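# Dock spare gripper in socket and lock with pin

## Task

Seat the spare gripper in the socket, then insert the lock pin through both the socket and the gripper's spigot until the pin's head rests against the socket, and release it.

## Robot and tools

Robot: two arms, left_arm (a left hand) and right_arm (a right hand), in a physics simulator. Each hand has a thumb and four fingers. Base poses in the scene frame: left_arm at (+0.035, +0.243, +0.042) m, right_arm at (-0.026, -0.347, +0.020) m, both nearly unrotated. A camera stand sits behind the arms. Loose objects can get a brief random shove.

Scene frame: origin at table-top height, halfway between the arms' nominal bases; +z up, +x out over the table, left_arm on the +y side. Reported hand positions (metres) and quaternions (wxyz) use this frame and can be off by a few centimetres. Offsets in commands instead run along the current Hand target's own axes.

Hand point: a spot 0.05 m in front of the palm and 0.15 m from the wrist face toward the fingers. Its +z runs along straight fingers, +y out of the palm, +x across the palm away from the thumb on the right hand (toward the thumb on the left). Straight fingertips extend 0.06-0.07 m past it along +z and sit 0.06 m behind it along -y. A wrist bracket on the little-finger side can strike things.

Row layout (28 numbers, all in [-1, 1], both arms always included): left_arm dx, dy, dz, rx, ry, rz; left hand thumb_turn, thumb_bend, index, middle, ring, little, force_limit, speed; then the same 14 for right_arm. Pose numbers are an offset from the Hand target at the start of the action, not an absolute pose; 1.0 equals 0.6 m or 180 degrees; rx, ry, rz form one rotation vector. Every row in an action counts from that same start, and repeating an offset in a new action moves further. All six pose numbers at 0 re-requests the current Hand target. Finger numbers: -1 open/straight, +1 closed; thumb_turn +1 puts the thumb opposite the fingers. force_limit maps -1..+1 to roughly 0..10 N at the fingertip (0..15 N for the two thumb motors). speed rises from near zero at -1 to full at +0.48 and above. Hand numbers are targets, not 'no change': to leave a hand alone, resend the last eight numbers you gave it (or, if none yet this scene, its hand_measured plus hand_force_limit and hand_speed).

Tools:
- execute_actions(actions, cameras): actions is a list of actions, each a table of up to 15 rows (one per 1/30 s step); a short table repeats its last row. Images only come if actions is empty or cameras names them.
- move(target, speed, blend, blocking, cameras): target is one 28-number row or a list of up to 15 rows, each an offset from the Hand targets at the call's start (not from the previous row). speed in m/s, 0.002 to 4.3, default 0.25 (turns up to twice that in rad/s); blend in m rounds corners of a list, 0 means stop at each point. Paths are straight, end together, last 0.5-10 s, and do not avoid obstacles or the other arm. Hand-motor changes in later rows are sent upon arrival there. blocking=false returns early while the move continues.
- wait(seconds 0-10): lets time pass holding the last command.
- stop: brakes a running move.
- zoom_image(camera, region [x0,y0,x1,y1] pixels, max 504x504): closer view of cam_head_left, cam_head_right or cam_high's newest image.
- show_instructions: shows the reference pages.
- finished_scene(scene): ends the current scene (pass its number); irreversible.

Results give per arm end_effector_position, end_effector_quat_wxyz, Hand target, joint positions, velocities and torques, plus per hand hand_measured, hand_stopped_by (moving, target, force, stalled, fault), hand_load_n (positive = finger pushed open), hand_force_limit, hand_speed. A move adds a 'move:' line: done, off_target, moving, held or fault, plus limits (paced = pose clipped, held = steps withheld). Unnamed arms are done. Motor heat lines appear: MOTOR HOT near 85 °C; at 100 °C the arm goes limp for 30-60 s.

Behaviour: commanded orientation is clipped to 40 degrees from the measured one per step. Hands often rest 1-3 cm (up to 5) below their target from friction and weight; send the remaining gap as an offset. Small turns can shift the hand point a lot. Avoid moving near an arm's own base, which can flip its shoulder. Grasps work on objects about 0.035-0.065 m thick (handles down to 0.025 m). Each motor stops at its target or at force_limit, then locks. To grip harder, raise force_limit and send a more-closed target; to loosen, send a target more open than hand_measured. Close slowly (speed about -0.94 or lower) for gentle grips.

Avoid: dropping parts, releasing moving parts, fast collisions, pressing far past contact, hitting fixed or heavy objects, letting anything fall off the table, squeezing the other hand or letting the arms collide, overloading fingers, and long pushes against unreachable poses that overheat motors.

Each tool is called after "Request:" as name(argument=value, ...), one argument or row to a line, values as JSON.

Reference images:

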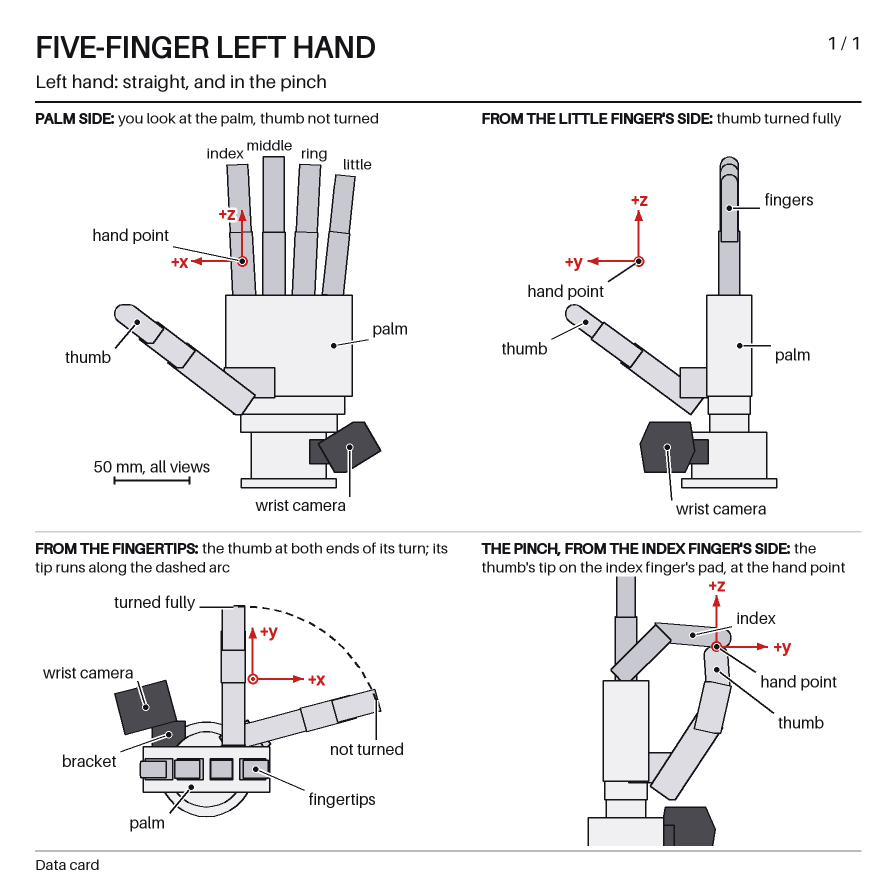

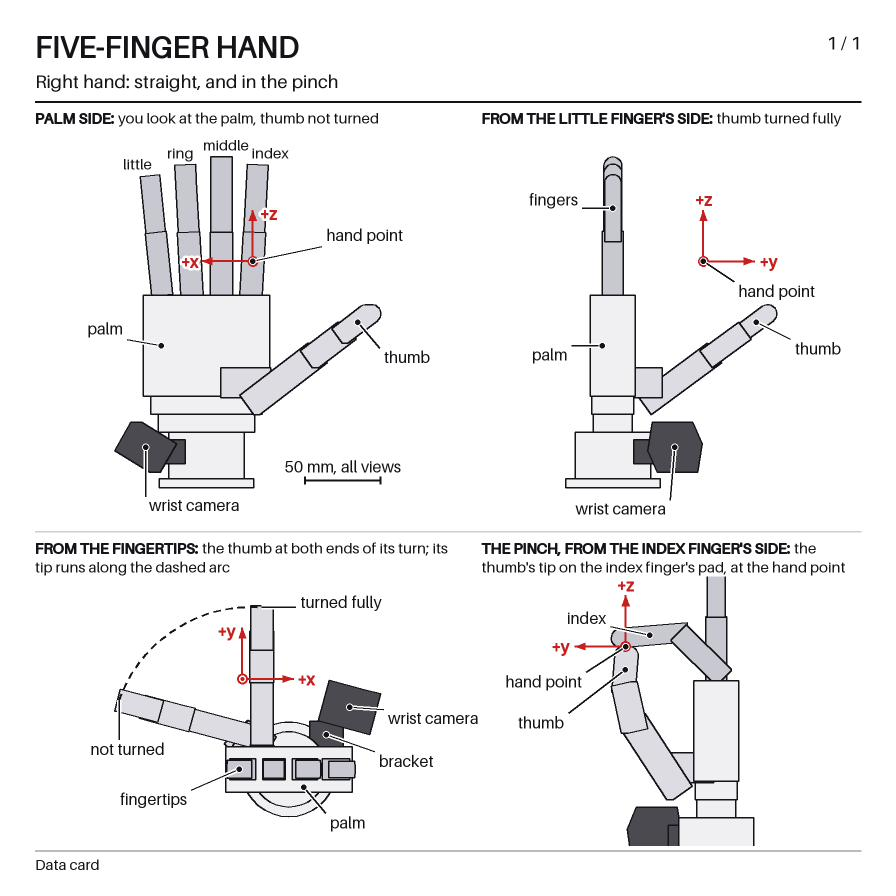

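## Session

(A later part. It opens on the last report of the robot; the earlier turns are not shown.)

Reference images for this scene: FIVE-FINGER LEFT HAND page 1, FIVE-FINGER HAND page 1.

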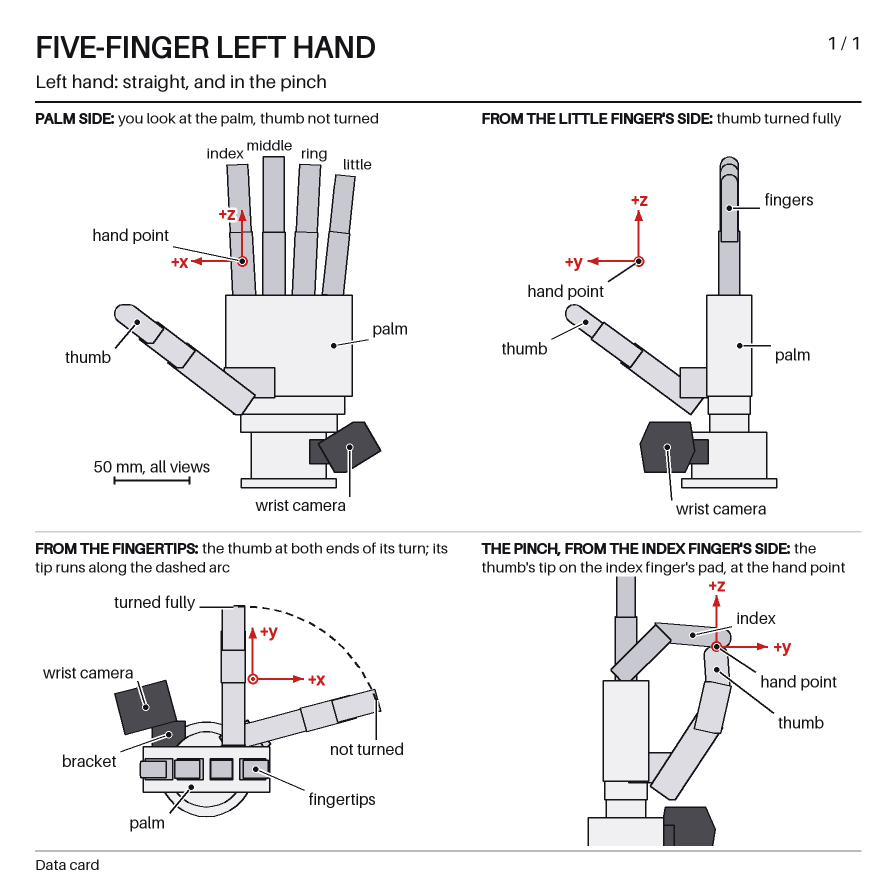

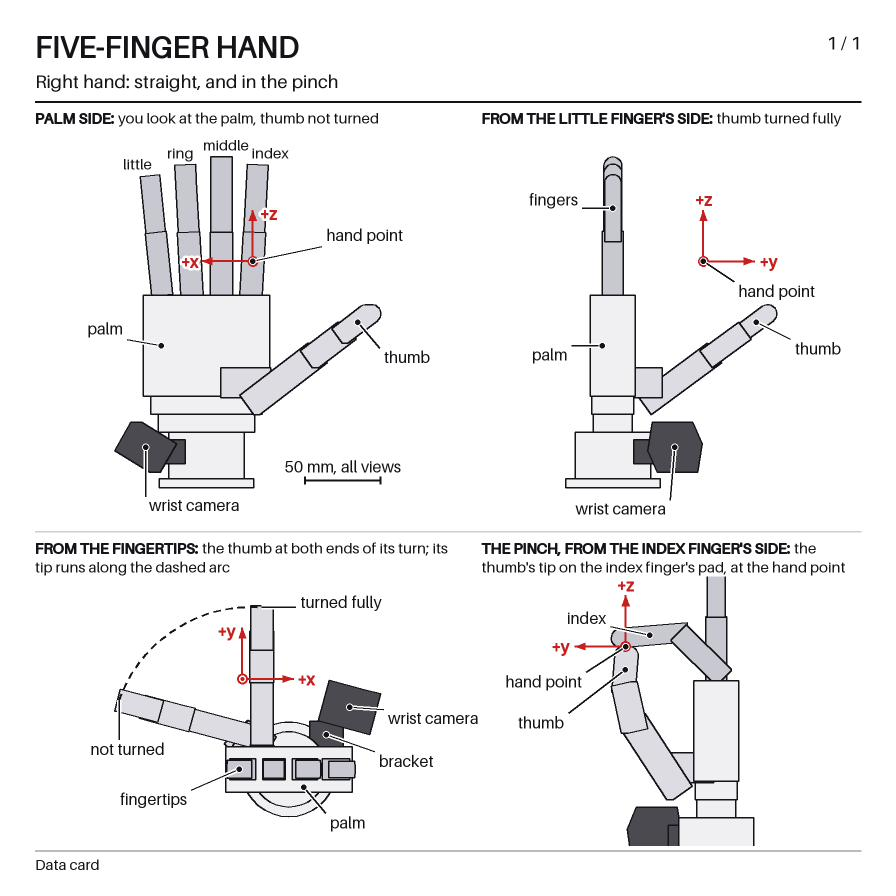

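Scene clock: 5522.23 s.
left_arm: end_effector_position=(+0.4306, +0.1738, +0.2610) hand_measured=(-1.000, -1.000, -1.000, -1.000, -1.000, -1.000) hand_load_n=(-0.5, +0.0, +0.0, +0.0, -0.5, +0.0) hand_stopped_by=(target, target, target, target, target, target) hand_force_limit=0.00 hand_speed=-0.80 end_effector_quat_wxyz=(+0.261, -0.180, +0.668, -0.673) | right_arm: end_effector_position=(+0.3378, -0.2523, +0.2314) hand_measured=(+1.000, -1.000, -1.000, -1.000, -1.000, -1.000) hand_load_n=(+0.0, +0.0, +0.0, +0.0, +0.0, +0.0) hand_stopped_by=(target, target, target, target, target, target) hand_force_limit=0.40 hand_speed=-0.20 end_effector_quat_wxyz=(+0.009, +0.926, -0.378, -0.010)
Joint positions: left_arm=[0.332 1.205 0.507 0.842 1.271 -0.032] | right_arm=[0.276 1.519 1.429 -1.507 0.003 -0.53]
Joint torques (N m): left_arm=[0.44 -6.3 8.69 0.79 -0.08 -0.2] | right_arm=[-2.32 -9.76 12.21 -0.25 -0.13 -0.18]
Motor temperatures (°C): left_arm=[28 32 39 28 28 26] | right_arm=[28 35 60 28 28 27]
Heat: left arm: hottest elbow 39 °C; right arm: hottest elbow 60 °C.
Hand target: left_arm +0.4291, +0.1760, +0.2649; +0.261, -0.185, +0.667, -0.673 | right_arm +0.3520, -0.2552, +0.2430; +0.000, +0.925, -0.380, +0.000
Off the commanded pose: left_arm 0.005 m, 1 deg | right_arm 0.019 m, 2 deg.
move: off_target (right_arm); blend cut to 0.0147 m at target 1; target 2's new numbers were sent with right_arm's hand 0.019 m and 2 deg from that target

Request:
move(
  target=[0,0,0,0,0,0,-1,-1,-1,-1,-1,-1,0,-0.8,-0.005,0.0265,0.065,0,0,0,1,-1,-1,-1,-1,-1,0.4,-0.2],
  speed=0.08,
  cameras=["cam_head_left","cam_high"],
)

Request:
zoom_image(
  camera="cam_high",
  region=[150, 200, 230, 300],
)

Request:
zoom_image(
  camera="cam_head_left",
  region=[450, 180, 530, 290],
)

Scene clock: 5534.97 s.
left_arm: end_effector_position=(+0.4306, +0.1738, +0.2610) hand_measured=(-1.000, -1.000, -1.000, -1.000, -1.000, -1.000) hand_load_n=(+0.0, +0.0, +0.0, +0.0, +0.0, +0.0) hand_stopped_by=(target, target, target, target, target, target) hand_force_limit=0.00 hand_speed=-0.80 end_effector_quat_wxyz=(+0.261, -0.180, +0.668, -0.673) | right_arm: end_effector_position=(+0.3344, -0.2584, +0.1990) hand_measured=(+1.000, -1.000, -1.000, -1.000, -1.000, -1.000) hand_load_n=(+0.0, +0.0, +0.0, +0.0, +0.0, +0.0) hand_stopped_by=(target, target, target, target, target, target) hand_force_limit=0.40 hand_speed=-0.20 end_effector_quat_wxyz=(+0.010, +0.926, -0.378, -0.010)
Joint positions: left_arm=[0.332 1.205 0.507 0.842 1.271 -0.032] | right_arm=[0.264 1.519 1.343 -1.423 0.003 -0.541]
Joint torques (N m): left_arm=[0.38 -6.24 8.68 0.77 -0.08 -0.21] | right_arm=[-2.14 -11.52 8.2 0.59 -0.12 -0.16]
Motor temperatures (°C): left_arm=[28 32 39 28 28 26] | right_arm=[28 35 61 27 28 27]
Heat: left arm: hottest elbow 39 °C; right arm: hottest elbow 61 °C.
Hand target: left_arm +0.4291, +0.1760, +0.2649; +0.261, -0.185, +0.667, -0.673 | right_arm +0.3388, -0.2643, +0.2040; +0.000, +0.925, -0.380, +0.000
Off the commanded pose: left_arm 0.005 m, 1 deg | right_arm 0.009 m, 2 deg.
move: done
Images, in order (width x height): cam_head_left 672x504, cam_high 672x504.

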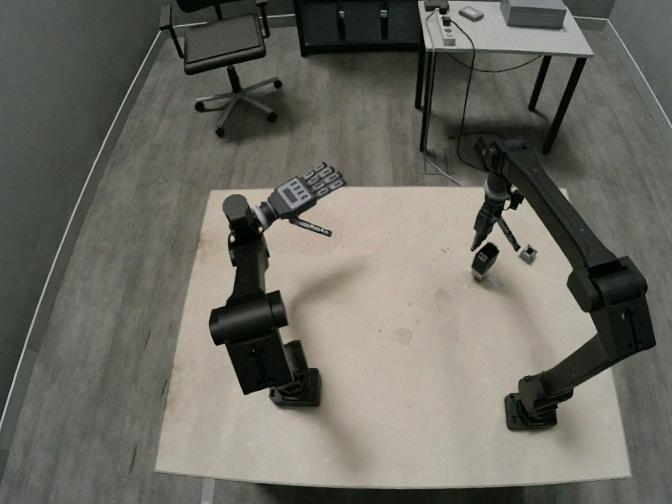

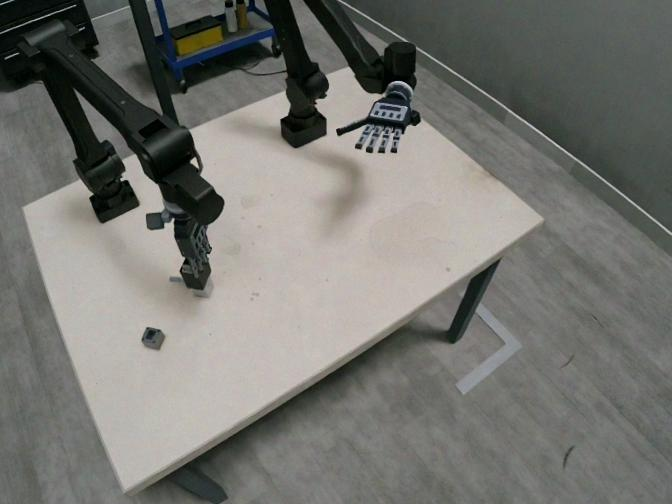

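Scaled by 5.040 from the camera's 672x504 image, which has a finer 960x720 frame.

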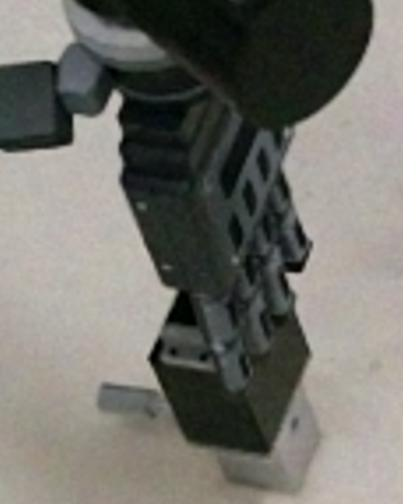

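Scaled by 4.582 from the camera's 672x504 image, which has a finer 960x720 frame.

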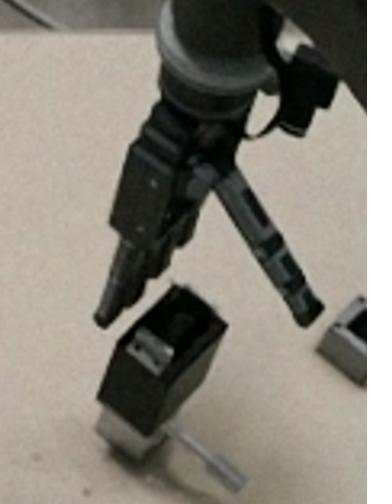

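Request:
move(
  target=[0,0,0,0,0,0,-1,-1,-1,-1,-1,-1,0,-0.8,0.005,0.0,0.1,0,0,0,1,-1,-1,-1,-1,-1,0.4,-0.2],
  speed=0.08,
  cameras=["cam_head_left","cam_high"],
)

Request:
zoom_image(
  camera="cam_high",
  region=[150, 200, 230, 300],
)

Request:
zoom_image(
  camera="cam_head_left",
  region=[450, 190, 530, 290],
)

Scene clock: 5542.50 s.
left_arm: end_effector_position=(+0.4306, +0.1738, +0.2610) hand_measured=(-1.000, -1.000, -1.000, -1.000, -1.000, -1.000) hand_load_n=(+0.0, +0.0, +0.0, +0.0, +0.0, +0.0) hand_stopped_by=(target, target, target, target, target, target) hand_force_limit=0.00 hand_speed=-0.80 end_effector_quat_wxyz=(+0.261, -0.180, +0.668, -0.673) | right_arm: end_effector_position=(+0.3351, -0.2607, +0.1483) hand_measured=(+1.000, -1.000, -1.000, -1.000, -1.000, -1.000) hand_load_n=(+0.0, +0.0, +0.0, +0.0, +0.0, +0.0) hand_stopped_by=(target, target, target, target, target, target) hand_force_limit=0.40 hand_speed=-0.20 end_effector_quat_wxyz=(+0.002, +0.926, -0.377, +0.000)
Joint positions: left_arm=[0.332 1.205 0.507 0.842 1.271 -0.032] | right_arm=[0.259 1.533 1.226 -1.267 0.003 -0.547]
Joint torques (N m): left_arm=[0.38 -6.3 8.7 0.76 -0.08 -0.21] | right_arm=[-2.49 -9.7 8.05 0.53 -0.16 -0.19]
Motor temperatures (°C): left_arm=[28 32 39 28 28 26] | right_arm=[28 36 62 27 28 27]
Heat: left arm: hottest elbow 39 °C; right arm: hottest elbow 62 °C.
Hand target: left_arm +0.4291, +0.1760, +0.2649; +0.261, -0.185, +0.667, -0.673 | right_arm +0.3408, -0.2664, +0.1441; +0.000, +0.925, -0.380, +0.000
Off the commanded pose: left_arm 0.005 m, 1 deg | right_arm 0.009 m, 0 deg.
move: done
Images, in order (width x height): cam_head_left 672x504, cam_high 672x504.

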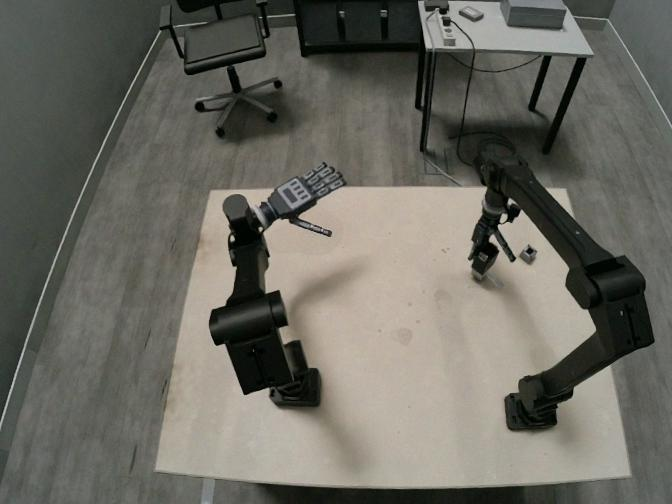

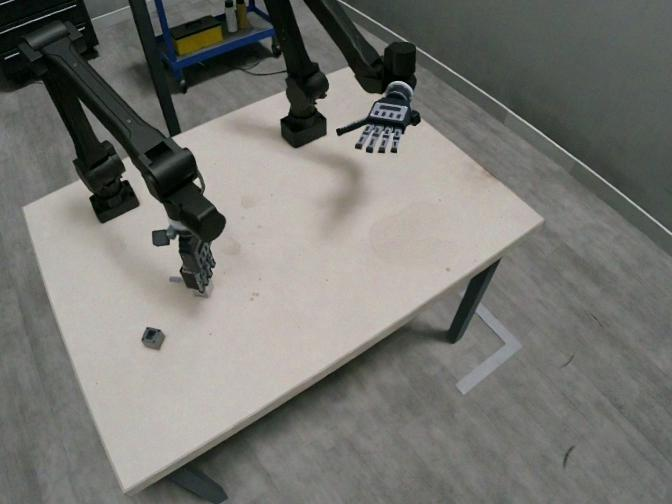

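Scaled by 5.040 from the camera's 672x504 image, which has a finer 960x720 frame.

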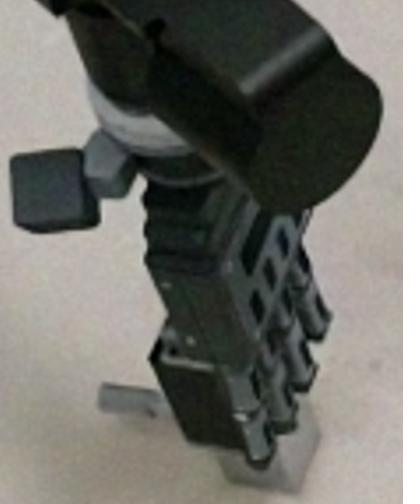

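Scaled by 5.040 from the camera's 672x504 image, which has a finer 960x720 frame.

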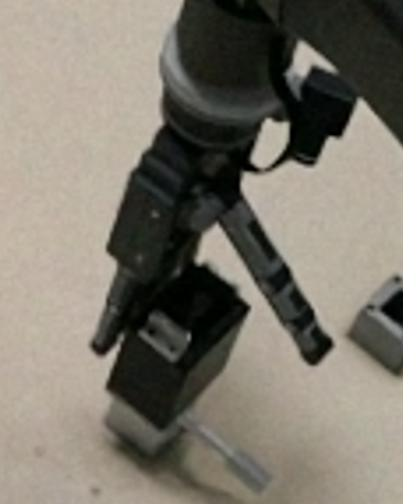

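Request:
move(
  target=[
    [0,0,0,0,0,0,-1,-1,-1,-1,-1,-1,0,-0.8,-0.0133,-0.0253,0.0,0,0,0,1,-1,-1,-1,-1,-1,0.4,-0.2],
    [0,0,0,0,0,0,-1,-1,-1,-1,-1,-1,0,-0.8,-0.0133,-0.0253,0.06,0,0,0,1,-1,-1,-1,-1,-1,0.4,-0.2],
  ],
  speed=0.06,
)

Scene clock: 5556.57 s.
left_arm: end_effector_position=(+0.4306, +0.1738, +0.2610) hand_measured=(-1.000, -1.000, -1.000, -1.000, -1.000, -1.000) hand_load_n=(+0.0, +0.0, +0.0, +0.0, +0.0, +0.0) hand_stopped_by=(target, target, target, target, target, target) hand_force_limit=0.00 hand_speed=-0.80 end_effector_quat_wxyz=(+0.261, -0.180, +0.668, -0.673) | right_arm: end_effector_position=(+0.3438, -0.2579, +0.1123) hand_measured=(+1.000, -1.000, -1.000, -1.000, -1.000, -1.000) hand_load_n=(+0.0, +0.0, +0.0, +0.0, +0.0, +0.0) hand_stopped_by=(target, target, target, target, target, target) hand_force_limit=0.40 hand_speed=-0.20 end_effector_quat_wxyz=(+0.002, +0.925, -0.381, -0.001)
Joint positions: left_arm=[0.332 1.205 0.507 0.842 1.271 -0.032] | right_arm=[0.259 1.588 1.192 -1.177 0.002 -0.54]
Joint torques (N m): left_arm=[0.38 -6.3 8.68 0.77 -0.08 -0.21] | right_arm=[0.67 -9.93 7.8 0.57 -0.14 0.09]
Motor temperatures (°C): left_arm=[28 32 39 28 28 26] | right_arm=[28 36 62 27 28 27]
Heat: left arm: hottest elbow 39 °C; right arm: hottest elbow 62 °C.
Hand target: left_arm +0.4291, +0.1760, +0.2649; +0.261, -0.185, +0.667, -0.673 | right_arm +0.3458, -0.2500, +0.1080; +0.000, +0.925, -0.380, +0.000
Off the commanded pose: left_arm 0.005 m, 1 deg | right_arm 0.009 m, 0 deg.
move: done

Request:
move(
  target=[0,0,0,0,0,0,-1,-1,-1,-1,-1,-1,0,-0.8,0,0,0.033,0,0,0,1,-1,-1,-1,-1,-1,0.4,-0.2],
  speed=0.06,
  cameras=["cam_head_left","cam_high"],
)

Request:
zoom_image(
  camera="cam_high",
  region=[150, 200, 230, 300],
)

Request:
zoom_image(
  camera="cam_head_left",
  region=[450, 200, 530, 290],
)

Scene clock: 5562.87 s.
left_arm: end_effector_position=(+0.4306, +0.1738, +0.2610) hand_measured=(-1.000, -1.000, -1.000, -1.000, -1.000, -1.000) hand_load_n=(-0.5, +0.0, +0.0, -0.5, +0.0, +0.0) hand_stopped_by=(target, target, target, target, target, target) hand_force_limit=0.00 hand_speed=-0.80 end_effector_quat_wxyz=(+0.261, -0.180, +0.668, -0.673) | right_arm: end_effector_position=(+0.3442, -0.2578, +0.0930) hand_measured=(+1.000, -1.000, -1.000, -1.000, -1.000, -1.000) hand_load_n=(+0.0, +0.0, -0.5, +0.0, +0.0, +0.0) hand_stopped_by=(target, target, target, target, target, target) hand_force_limit=0.40 hand_speed=-0.20 end_effector_quat_wxyz=(+0.001, +0.925, -0.381, +0.000)
Joint positions: left_arm=[0.332 1.205 0.507 0.842 1.271 -0.032] | right_arm=[0.259 1.609 1.162 -1.125 0.002 -0.54]
Joint torques (N m): left_arm=[0.32 -6.3 8.69 0.77 -0.08 -0.21] | right_arm=[0.73 -10.05 7.56 0.68 -0.15 0.1]
Motor temperatures (°C): left_arm=[28 32 39 28 28 26] | right_arm=[28 36 63 27 28 27]
Heat: left arm: hottest elbow 39 °C; right arm: hottest elbow 63 °C.
Hand target: left_arm +0.4291, +0.1760, +0.2649; +0.261, -0.185, +0.667, -0.673 | right_arm +0.3458, -0.2500, +0.0882; +0.000, +0.925, -0.380, +0.000
Off the commanded pose: left_arm 0.005 m, 1 deg | right_arm 0.009 m, 0 deg.
move: done
Images, in order (width x height): cam_head_left 672x504, cam_high 672x504.

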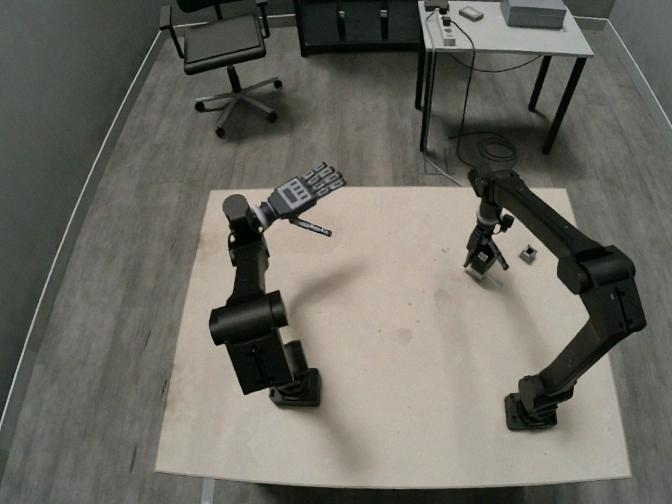

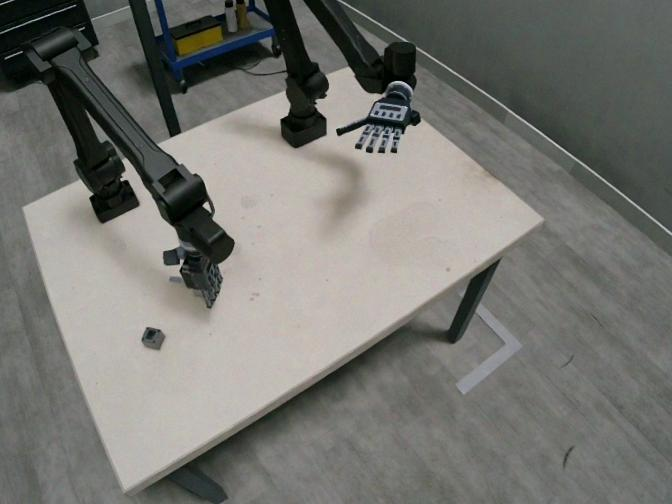

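Scaled by 5.040 from the camera's 672x504 image, which has a finer 960x720 frame.

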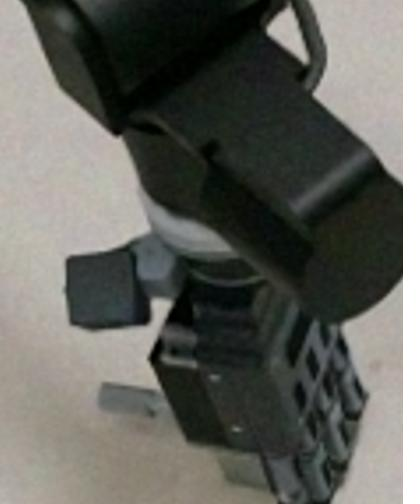

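Scaled by 5.600 from the camera's 672x504 image, which has a finer 960x720 frame.

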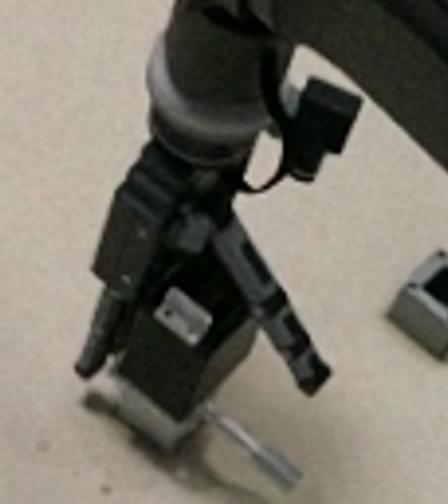

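Request:
move(
  target=[0,0,0,0,0,0,-1,-1,-1,-1,-1,-1,0,-0.8,0.014,0.0213,0,0,0,0,1,-1,-1,-1,-1,-1,0.4,-0.2],
  speed=0.04,
)

Scene clock: 5602.10 s.
left_arm: end_effector_position=(+0.4306, +0.1738, +0.2610) hand_measured=(-1.000, -1.000, -1.000, -1.000, -1.000, -1.000) hand_load_n=(-0.5, +0.0, +0.0, +0.0, +0.0, +0.0) hand_stopped_by=(target, target, target, target, target, target) hand_force_limit=0.00 hand_speed=-0.80 end_effector_quat_wxyz=(+0.261, -0.180, +0.668, -0.673) | right_arm: end_effector_position=(+0.3399, -0.2589, +0.0884) hand_measured=(+1.000, -1.000, -1.000, -1.000, -1.000, -1.000) hand_load_n=(+0.0, +0.0, +0.0, +0.0, +0.0, +0.0) hand_stopped_by=(target, target, target, target, target, target) hand_force_limit=0.40 hand_speed=-0.20 end_effector_quat_wxyz=(+0.003, +0.925, -0.380, -0.003)
Joint positions: left_arm=[0.332 1.205 0.507 0.842 1.271 -0.032] | right_arm=[0.259 1.609 1.147 -1.118 0.002 -0.542]
Joint torques (N m): left_arm=[0.44 -6.24 8.7 0.77 -0.08 -0.2] | right_arm=[-2.32 -10.93 7.06 0.4 -0.09 -0.22]
Motor temperatures (°C): left_arm=[28 32 39 28 28 26] | right_arm=[28 38 64 27 28 27]
Heat: left arm: hottest elbow 39 °C; right arm: hottest elbow 64 °C.
Hand target: left_arm +0.4291, +0.1760, +0.2649; +0.261, -0.185, +0.667, -0.673 | right_arm +0.3428, -0.2650, +0.0882; +0.000, +0.925, -0.380, +0.000
Off the commanded pose: left_arm 0.005 m, 1 deg | right_arm 0.007 m, 1 deg.
move: done

Request:
move(
  target=[0,0,0,0,0,0,-1,-1,-1,-1,-1,-1,0,-0.8,0,0,-0.005,0,0,0,1,0.4,-1,-1,-1,-1,-0.2,-0.6],
  speed=0.04,
  cameras=["cam_head_left","cam_high"],
)

Request:
zoom_image(
  camera="cam_head_left",
  region=[460, 215, 520, 290],
)

Scene clock: 5609.17 s.
left_arm: end_effector_position=(+0.4306, +0.1738, +0.2610) hand_measured=(-1.000, -1.000, -1.000, -1.000, -1.000, -1.000) hand_load_n=(+0.0, +0.0, +0.0, +0.0, +0.0, -0.5) hand_stopped_by=(target, target, target, target, target, target) hand_force_limit=0.00 hand_speed=-0.80 end_effector_quat_wxyz=(+0.261, -0.180, +0.668, -0.673) | right_arm: end_effector_position=(+0.3400, -0.2588, +0.0884) hand_measured=(+1.000, -0.246, -1.000, -1.000, -1.000, -1.000) hand_load_n=(+1.0, +7.5, +0.0, +0.0, +0.0, +0.0) hand_stopped_by=(target, force, target, target, target, target) hand_force_limit=-0.20 hand_speed=-0.60 end_effector_quat_wxyz=(+0.003, +0.925, -0.379, -0.003)
Joint positions: left_arm=[0.332 1.205 0.507 0.842 1.271 -0.032] | right_arm=[0.259 1.609 1.147 -1.117 0.001 -0.543]
Joint torques (N m): left_arm=[0.38 -6.3 8.72 0.76 -0.08 -0.21] | right_arm=[-1.96 -11.28 7.46 0.12 -0.11 -0.19]
Motor temperatures (°C): left_arm=[28 32 39 28 28 26] | right_arm=[28 38 63 27 28 27]
Heat: left arm: hottest elbow 39 °C; right arm: hottest elbow 63 °C.
Hand target: left_arm +0.4291, +0.1760, +0.2649; +0.261, -0.185, +0.667, -0.673 | right_arm +0.3428, -0.2649, +0.0912; +0.000, +0.925, -0.380, +0.000
Off the commanded pose: left_arm 0.005 m, 1 deg | right_arm 0.007 m, 0 deg.
move: done
Images, in order (width x height): cam_head_left 672x504, cam_high 672x504.

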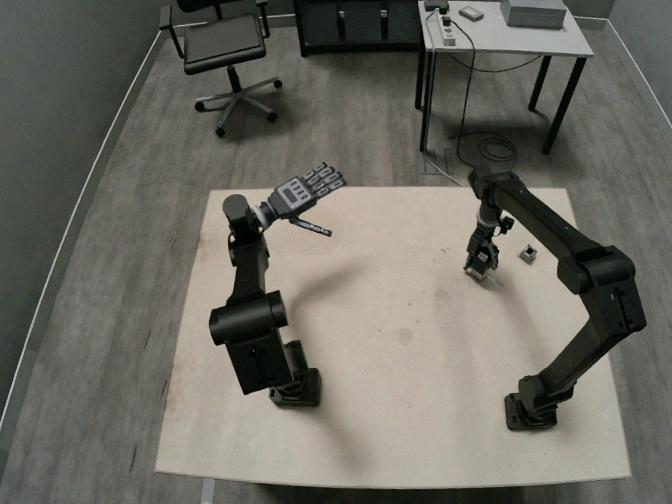

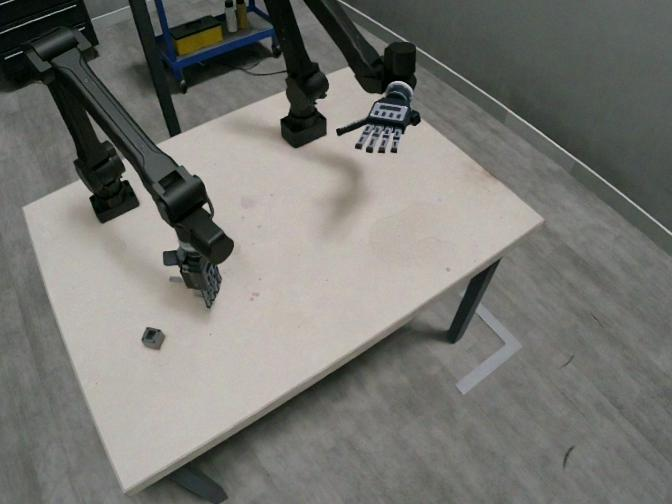

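Scaled by 6.720 from the camera's 672x504 image, which has a finer 960x720 frame.

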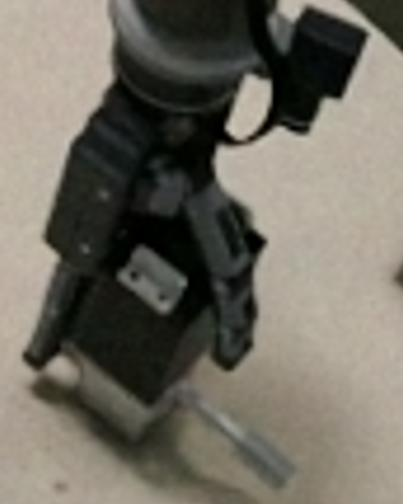

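Request:
move(
  target=[0,0,0,0,0,0,-1,-1,-1,-1,-1,-1,0,-0.8,0,0,0,0,0,0,1,0.4,-0.2,-0.2,-0.2,-0.2,-0.2,-0.6],
  speed=0.04,
)

Scene clock: 5615.17 s.
left_arm: end_effector_position=(+0.4306, +0.1738, +0.2610) hand_measured=(-1.000, -1.000, -1.000, -1.000, -1.000, -1.000) hand_load_n=(-0.5, +0.0, +0.0, +0.0, +0.0, +0.0) hand_stopped_by=(target, target, target, target, target, target) hand_force_limit=0.00 hand_speed=-0.80 end_effector_quat_wxyz=(+0.261, -0.180, +0.668, -0.673) | right_arm: end_effector_position=(+0.3399, -0.2581, +0.0886) hand_measured=(+1.000, -0.246, -0.822, -0.860, -0.748, -0.200) hand_load_n=(+6.0, +9.5, +2.5, +0.0, +8.0, +0.0) hand_stopped_by=(target, force, force, force, force, target) hand_force_limit=-0.20 hand_speed=-0.60 end_effector_quat_wxyz=(+0.001, +0.926, -0.378, -0.004)
Joint positions: left_arm=[0.332 1.205 0.507 0.842 1.271 -0.032] | right_arm=[0.259 1.609 1.147 -1.117 -0.003 -0.546]
Joint torques (N m): left_arm=[0.38 -6.3 8.7 0.76 -0.08 -0.2] | right_arm=[-1.9 -11.28 7.47 0.18 0.11 -0.18]
Motor temperatures (°C): left_arm=[28 32 39 28 28 26] | right_arm=[28 38 62 27 28 27]
Heat: left arm: hottest elbow 39 °C; right arm: hottest elbow 62 °C.
Hand target: left_arm +0.4291, +0.1760, +0.2649; +0.261, -0.185, +0.667, -0.673 | right_arm +0.3429, -0.2650, +0.0912; +0.000, +0.925, -0.380, +0.000
Off the commanded pose: left_arm 0.005 m, 1 deg | right_arm 0.008 m, 1 deg.
move: done

Request:
move(
  target=[
    [0,0,0,0,0,0,-1,-1,-1,-1,-1,-1,0,-0.8,0.0120,-0.0118,-0.035,0,0,0,1,0.4,-0.2,-0.2,-0.2,-0.2,-0.2,-0.6],
    [0,0,0,0,0,0,-1,-1,-1,-1,-1,-1,0,-0.8,0.0166,-0.0164,-0.08,0,0,0,1,0.4,-0.2,-0.2,-0.2,-0.2,-0.2,-0.6],
  ],
  speed=0.05,
  blend=[0.003,0],
  cameras=["cam_head_left","cam_high"],
)

Request:
zoom_image(
  camera="cam_head_left",
  region=[460, 215, 520, 290],
)

Request:
zoom_image(
  camera="cam_high",
  region=[160, 230, 230, 305],
)

Scene clock: 5624.63 s.
left_arm: end_effector_position=(+0.4306, +0.1738, +0.2610) hand_measured=(-1.000, -1.000, -1.000, -1.000, -1.000, -1.000) hand_load_n=(+0.0, +0.0, +0.0, +0.0, +0.0, -0.5) hand_stopped_by=(target, target, target, target, target, target) hand_force_limit=0.00 hand_speed=-0.80 end_effector_quat_wxyz=(+0.261, -0.180, +0.668, -0.673) | right_arm: end_effector_position=(+0.3446, -0.2567, +0.1086) hand_measured=(+1.000, -0.246, -0.822, -0.860, -0.748, -0.200) hand_load_n=(+2.0, +4.0, +0.0, +0.0, +13.5, +0.0) hand_stopped_by=(target, force, force, force, force, target) hand_force_limit=-0.20 hand_speed=-0.60 end_effector_quat_wxyz=(+0.004, +0.928, -0.371, -0.017)
Joint positions: left_arm=[0.332 1.205 0.507 0.842 1.271 -0.032] | right_arm=[0.257 1.616 1.209 -1.196 -0.014 -0.562]
Joint torques (N m): left_arm=[0.38 -6.3 8.7 0.77 -0.08 -0.2] | right_arm=[-2.49 -13.1 11.89 -1.84 0.58 -0.05]
Motor temperatures (°C): left_arm=[28 32 39 28 28 26] | right_arm=[28 38 62 27 28 27]
Heat: left arm: hottest elbow 39 °C; right arm: hottest elbow 62 °C.
Hand target: left_arm +0.4291, +0.1760, +0.2649; +0.261, -0.185, +0.667, -0.673 | right_arm +0.3568, -0.2649, +0.1392; +0.000, +0.925, -0.380, +0.000
Off the commanded pose: left_arm 0.005 m, 1 deg | right_arm 0.034 m, 2 deg.
move: off_target (right_arm)
Images, in order (width x height): cam_head_left 672x504, cam_high 672x504.

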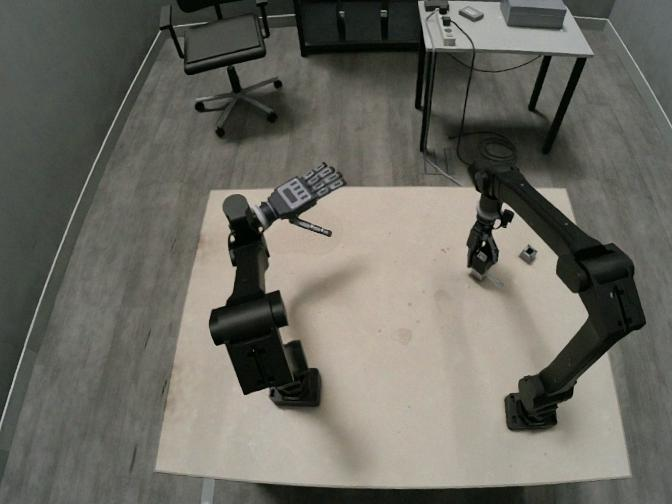

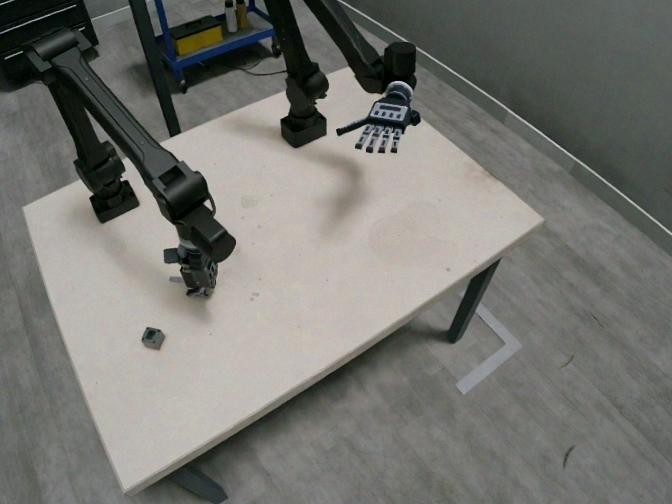

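Scaled by 6.720 from the camera's 672x504 image, which has a finer 960x720 frame.

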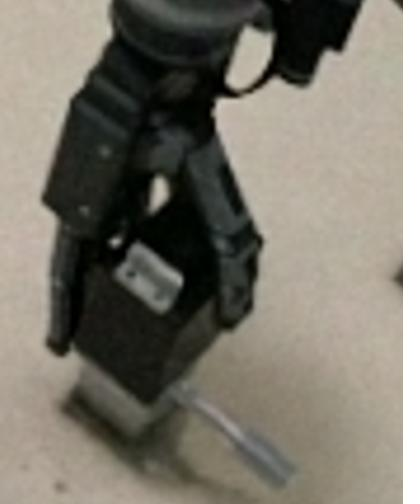

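Scaled by 6.720 from the camera's 672x504 image, which has a finer 960x720 frame.

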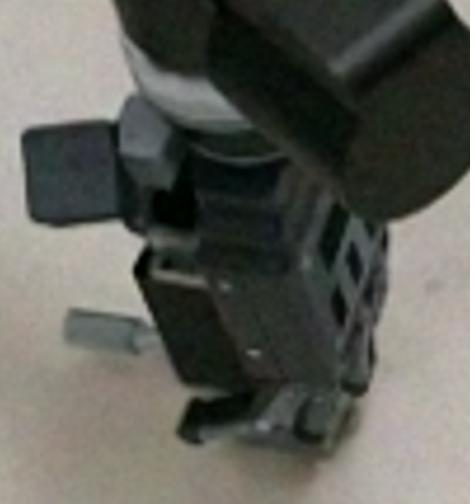

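Request:
move(
  target=[
    [0,0,0,0,0,0,-1,-1,-1,-1,-1,-1,0,-0.8,-0.003,0.003,0.04,0,0,0,1,-0.7,-1,-1,-1,-1,-0.2,-0.2],
    [0,0,0,0,0,0,-1,-1,-1,-1,-1,-1,0,-0.8,-0.0100,0.010,0.0767,0,0,0,1,-0.7,-1,-1,-1,-1,-0.2,-0.2],
  ],
  speed=0.06,
)

Scene clock: 5643.53 s.
left_arm: end_effector_position=(+0.4306, +0.1738, +0.2610) hand_measured=(-1.000, -1.000, -1.000, -1.000, -1.000, -1.000) hand_load_n=(+0.0, +0.0, +0.0, +0.0, +0.0, +0.0) hand_stopped_by=(target, target, target, target, target, target) hand_force_limit=0.00 hand_speed=-0.80 end_effector_quat_wxyz=(+0.261, -0.180, +0.668, -0.673) | right_arm: end_effector_position=(+0.3438, -0.2603, +0.0952) hand_measured=(+1.000, -0.700, -1.000, -1.000, -1.000, -1.000) hand_load_n=(+0.0, -0.5, +0.0, +0.0, +0.0, +0.0) hand_stopped_by=(target, target, target, target, target, target) hand_force_limit=-0.20 hand_speed=-0.20 end_effector_quat_wxyz=(+0.001, +0.928, -0.372, -0.005)
Joint positions: left_arm=[0.332 1.205 0.507 0.842 1.271 -0.032] | right_arm=[0.254 1.609 1.167 -1.137 -0.004 -0.563]
Joint torques (N m): left_arm=[0.44 -6.24 8.69 0.76 -0.08 -0.2] | right_arm=[-1.67 -10.7 7.49 0.64 0.15 -0.02]
Motor temperatures (°C): left_arm=[28 32 39 28 28 26] | right_arm=[28 38 63 27 28 27]
Heat: left arm: hottest elbow 39 °C; right arm: hottest elbow 63 °C.
Hand target: left_arm +0.4291, +0.1760, +0.2649; +0.261, -0.185, +0.667, -0.673 | right_arm +0.3484, -0.2650, +0.0932; +0.000, +0.925, -0.380, +0.000
Off the commanded pose: left_arm 0.005 m, 1 deg | right_arm 0.007 m, 1 deg.
move: done

Request:
move(
  target=[
    [0,0,0,0,0,0,-1,-1,-1,-1,-1,-1,0,-0.8,-0.003,0.003,0.018,0,0,0,1,-0.7,-1,-1,-1,-1,-0.2,-0.2],
    [0,0,0,0,0,0,-1,-1,-1,-1,-1,-1,0,-0.8,-0.003,0.003,0.018,0,0,0,1,0.4,-1,-1,-1,-1,0.3,-0.6],
    [0,0,0,0,0,0,-1,-1,-1,-1,-1,-1,0,-0.8,-0.003,0.003,0.018,0,0,0,1,0.4,-0.2,-0.2,-0.2,-0.2,0.5,-0.6],
  ],
  speed=0.04,
)

Scene clock: 5654.07 s.
left_arm: end_effector_position=(+0.4306, +0.1738, +0.2610) hand_measured=(-1.000, -1.000, -1.000, -1.000, -1.000, -1.000) hand_load_n=(+0.0, +0.0, +0.0, +0.0, +0.0, +0.0) hand_stopped_by=(target, target, target, target, target, target) hand_force_limit=0.00 hand_speed=-0.80 end_effector_quat_wxyz=(+0.261, -0.180, +0.668, -0.673) | right_arm: end_effector_position=(+0.3436, -0.2590, +0.0868) hand_measured=(+1.000, -0.254, -0.794, -0.824, -0.712, -0.200) hand_load_n=(+8.0, +16.0, +11.5, +0.0, +11.5, +0.0) hand_stopped_by=(target, force, force, force, force, target) hand_force_limit=0.50 hand_speed=-0.60 end_effector_quat_wxyz=(-0.005, +0.926, -0.376, +0.000)
Joint positions: left_arm=[0.332 1.205 0.507 0.842 1.271 -0.032] | right_arm=[0.254 1.609 1.145 -1.102 -0.008 -0.555]
Joint torques (N m): left_arm=[0.44 -6.3 8.7 0.76 -0.08 -0.21] | right_arm=[-1.79 -9.99 7.31 0.39 0.32 -0.1]
Motor temperatures (°C): left_arm=[28 32 39 28 28 26] | right_arm=[28 38 64 27 28 27]
Heat: left arm: hottest elbow 39 °C; right arm: hottest elbow 64 °C.
Hand target: left_arm +0.4291, +0.1760, +0.2649; +0.261, -0.185, +0.667, -0.673 | right_arm +0.3457, -0.2651, +0.0823; +0.000, +0.925, -0.380, +0.000
Off the commanded pose: left_arm 0.005 m, 1 deg | right_arm 0.008 m, 1 deg.
move: done

Request:
move(
  target=[0,0,0,0,0,0,-1,-1,-1,-1,-1,-1,0,-0.8,0.008,-0.008,-0.045,0,0,0,1,0.4,-0.2,-0.2,-0.2,-0.2,0.5,-0.6],
  speed=0.04,
)

Request:
move(
  target=[0,0,0,0,0,0,-1,-1,-1,-1,-1,-1,0,-0.8,0.004,-0.004,-0.02,0,0,0,1,0.4,-0.2,-0.2,-0.2,-0.2,0.5,-0.6],
  speed=0.04,
  cameras=["cam_head_left","cam_high"],
)

Request:
zoom_image(
  camera="cam_head_left",
  region=[460, 215, 520, 290],
)

Scene clock: 5661.70 s.
left_arm: end_effector_position=(+0.4306, +0.1738, +0.2610) hand_measured=(-1.000, -1.000, -1.000, -1.000, -1.000, -1.000) hand_load_n=(+0.0, +0.0, +0.0, +0.0, +0.0, +0.0) hand_stopped_by=(target, target, target, target, target, target) hand_force_limit=0.00 hand_speed=-0.80 end_effector_quat_wxyz=(+0.261, -0.180, +0.668, -0.673) | right_arm: end_effector_position=(+0.3420, -0.2594, +0.0883) hand_measured=(+1.000, -0.254, -0.794, -0.824, -0.712, -0.200) hand_load_n=(+9.0, +15.5, +13.0, +1.0, +13.5, +0.0) hand_stopped_by=(target, force, force, force, force, target) hand_force_limit=0.50 hand_speed=-0.60 end_effector_quat_wxyz=(-0.002, +0.927, -0.376, -0.003)
Joint positions: left_arm=[0.332 1.205 0.507 0.842 1.271 -0.032] | right_arm=[0.254 1.609 1.149 -1.113 -0.008 -0.555]
Joint torques (N m): left_arm=[0.38 -6.3 8.7 0.77 -0.08 -0.2] | right_arm=[-2.02 -11.4 11.7 -1.89 0.33 -0.12]
Motor temperatures (°C): left_arm=[28 32 39 28 28 26] | right_arm=[28 38 64 27 28 27]
Heat: left arm: hottest elbow 39 °C; right arm: hottest elbow 64 °C.
Hand target: left_arm +0.4291, +0.1760, +0.2649; +0.261, -0.185, +0.667, -0.673 | right_arm +0.3526, -0.2650, +0.1093; +0.000, +0.925, -0.380, +0.000
Off the commanded pose: left_arm 0.005 m, 1 deg | right_arm 0.024 m, 1 deg.
move: off_target (right_arm)

Scene clock: 5662.53 s.
left_arm: end_effector_position=(+0.4306, +0.1738, +0.2610) hand_measured=(-1.000, -1.000, -1.000, -1.000, -1.000, -1.000) hand_load_n=(+0.0, +0.0, +0.0, +0.0, +0.0, +0.0) hand_stopped_by=(target, target, target, target, target, target) hand_force_limit=0.00 hand_speed=-0.80 end_effector_quat_wxyz=(+0.261, -0.180, +0.668, -0.673) | right_arm: end_effector_position=(+0.3424, -0.2590, +0.0896) hand_measured=(+1.000, -0.254, -0.794, -0.826, -0.712, -0.200) hand_load_n=(+11.0, +18.0, +15.5, +4.0, +15.0, +0.0) hand_stopped_by=(target, force, force, force, force, target) hand_force_limit=0.50 hand_speed=-0.60 end_effector_quat_wxyz=(-0.001, +0.927, -0.376, -0.008)
Joint positions: left_arm=[0.332 1.205 0.507 0.842 1.271 -0.032] | right_arm=[0.253 1.616 1.158 -1.126 -0.011 -0.556]
Joint torques (N m): left_arm=[0.38 -6.3 8.7 0.77 -0.08 -0.2] | right_arm=[-1.96 -12.22 13.04 -2.59 0.44 -0.11]
Motor temperatures (°C): left_arm=[28 32 39 28 28 26] | right_arm=[28 38 64 27 28 27]
Heat: left arm: hottest elbow 39 °C; right arm: hottest elbow 64 °C.
Hand target: left_arm +0.4291, +0.1760, +0.2649; +0.261, -0.185, +0.667, -0.673 | right_arm +0.3559, -0.2650, +0.1213; +0.000, +0.925, -0.380, +0.000
Off the commanded pose: left_arm 0.005 m, 1 deg | right_arm 0.035 m, 1 deg.
move: off_target (right_arm)
Images, in order (width x height): cam_head_left 672x504, cam_high 672x504.

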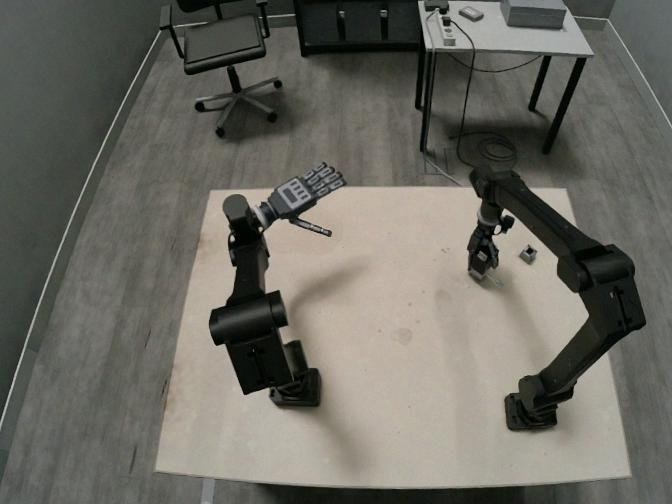

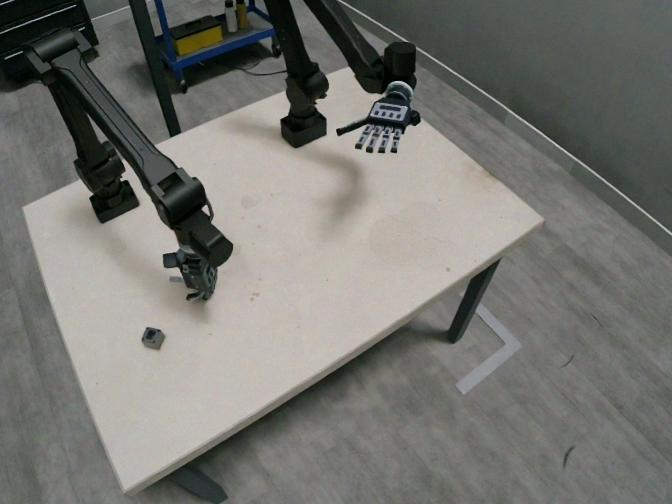

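Scaled by 6.720 from the camera's 672x504 image, which has a finer 960x720 frame.

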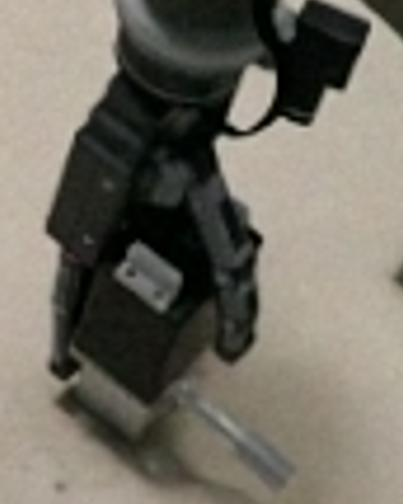

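Request:
move(
  target=[
    [0,0,0,0,0,0,-1,-1,-1,-1,-1,-1,0,-0.8,-0.004,0.004,0.028,0,0,0,1,0.4,-0.2,-0.2,-0.2,-0.2,0.5,-0.6],
    [0,0,0,0,0,0,-1,-1,-1,-1,-1,-1,0,-0.8,-0.004,0.004,0.028,0,0,0,1,-1,-1,-1,-1,-1,0.5,-0.2],
    [0,0,0,0,0,0,-1,-1,-1,-1,-1,-1,0,-0.8,-0.004,-0.005,-0.17,0,0,0,1,-1,-1,-1,-1,-1,0.5,-0.2],
  ],
  speed=[0.05,0.05,0.12],
)

Scene clock: 5693.73 s.
left_arm: end_effector_position=(+0.4306, +0.1738, +0.2610) hand_measured=(-1.000, -1.000, -1.000, -1.000, -1.000, -1.000) hand_load_n=(+0.0, +0.0, +0.0, +0.0, +0.0, +0.0) hand_stopped_by=(target, target, target, target, target, target) hand_force_limit=0.00 hand_speed=-0.80 end_effector_quat_wxyz=(+0.261, -0.180, +0.668, -0.673) | right_arm: end_effector_position=(+0.3432, -0.2601, +0.2022) hand_measured=(+1.000, -1.000, -1.000, -1.000, -1.000, -1.000) hand_load_n=(+0.0, -0.5, +0.0, +0.0, +0.0, +0.0) hand_stopped_by=(target, target, target, target, target, target) hand_force_limit=0.50 hand_speed=-0.20 end_effector_quat_wxyz=(+0.014, +0.926, -0.376, -0.023)
Joint positions: left_arm=[0.332 1.205 0.507 0.842 1.271 -0.032] | right_arm=[0.253 1.556 1.389 -1.457 -0.004 -0.556]
Joint torques (N m): left_arm=[0.38 -6.24 8.69 0.76 -0.08 -0.21] | right_arm=[-1.67 -11.81 12.03 -0.18 0.14 -0.04]
Motor temperatures (°C): left_arm=[28 32 39 28 28 26] | right_arm=[28 38 70 28 28 27]
Heat: left arm: hottest elbow 39 °C; right arm: hottest elbow 70 °C.
Hand target: left_arm +0.4291, +0.1760, +0.2649; +0.261, -0.185, +0.667, -0.673 | right_arm +0.3563, -0.2612, +0.2233; +0.000, +0.925, -0.380, -0.001
Off the commanded pose: left_arm 0.005 m, 1 deg | right_arm 0.025 m, 3 deg.
move: off_target (right_arm); target 2's new numbers were sent with right_arm's hand 0.019 m and 1 deg from that target

Request:
move(
  target=[
    [0,0,0,0,0,0,-1,-1,-1,-1,-1,-1,0,-0.8,0.001,-0.03,0,0,0,0.25,1,-1,-1,-1,-1,-1,0.5,-0.2],
    [0,0,0,0,0,0,-1,-1,-1,-1,-1,-1,0,-0.8,0.0022,-0.0635,0,0,0,0.5,1,-1,-1,-1,-1,-1,0.5,-0.2],
  ],
  speed=0.15,
  blend=[0.01,0],
)

Scene clock: 5706.73 s.
left_arm: end_effector_position=(+0.4306, +0.1738, +0.2610) hand_measured=(-1.000, -1.000, -1.000, -1.000, -1.000, -1.000) hand_load_n=(+0.0, +0.0, +0.0, +0.0, +0.0, +0.0) hand_stopped_by=(target, target, target, target, target, target) hand_force_limit=0.00 hand_speed=-0.80 end_effector_quat_wxyz=(+0.261, -0.180, +0.668, -0.673) | right_arm: end_effector_position=(+0.3831, -0.2275, +0.2140) hand_measured=(+1.000, -1.000, -1.000, -1.000, -1.000, -1.000) hand_load_n=(+0.0, +0.0, +0.0, +0.0, +0.0, +0.0) hand_stopped_by=(target, target, target, target, target, target) hand_force_limit=0.50 hand_speed=-0.20 end_effector_quat_wxyz=(-0.009, -0.399, +0.917, +0.005)
Joint positions: left_arm=[0.332 1.205 0.507 0.842 1.271 -0.032] | right_arm=[0.136 1.501 1.366 -1.457 -0.004 0.876]
Joint torques (N m): left_arm=[0.44 -6.3 8.68 0.77 -0.08 -0.2] | right_arm=[-2.08 -11.69 8.25 -0.08 0.09 0.13]
Motor temperatures (°C): left_arm=[28 32 39 28 28 26] | right_arm=[28 38 71 27 28 27]
Heat: left arm: hottest elbow 39 °C; right arm: hottest elbow 71 °C.
Hand target: left_arm +0.4291, +0.1760, +0.2649; +0.261, -0.185, +0.667, -0.673 | right_arm +0.3841, -0.2350, +0.2234; +0.000, -0.386, +0.923, +0.001
Off the commanded pose: left_arm 0.005 m, 1 deg | right_arm 0.012 m, 2 deg.
move: off_target (right_arm)


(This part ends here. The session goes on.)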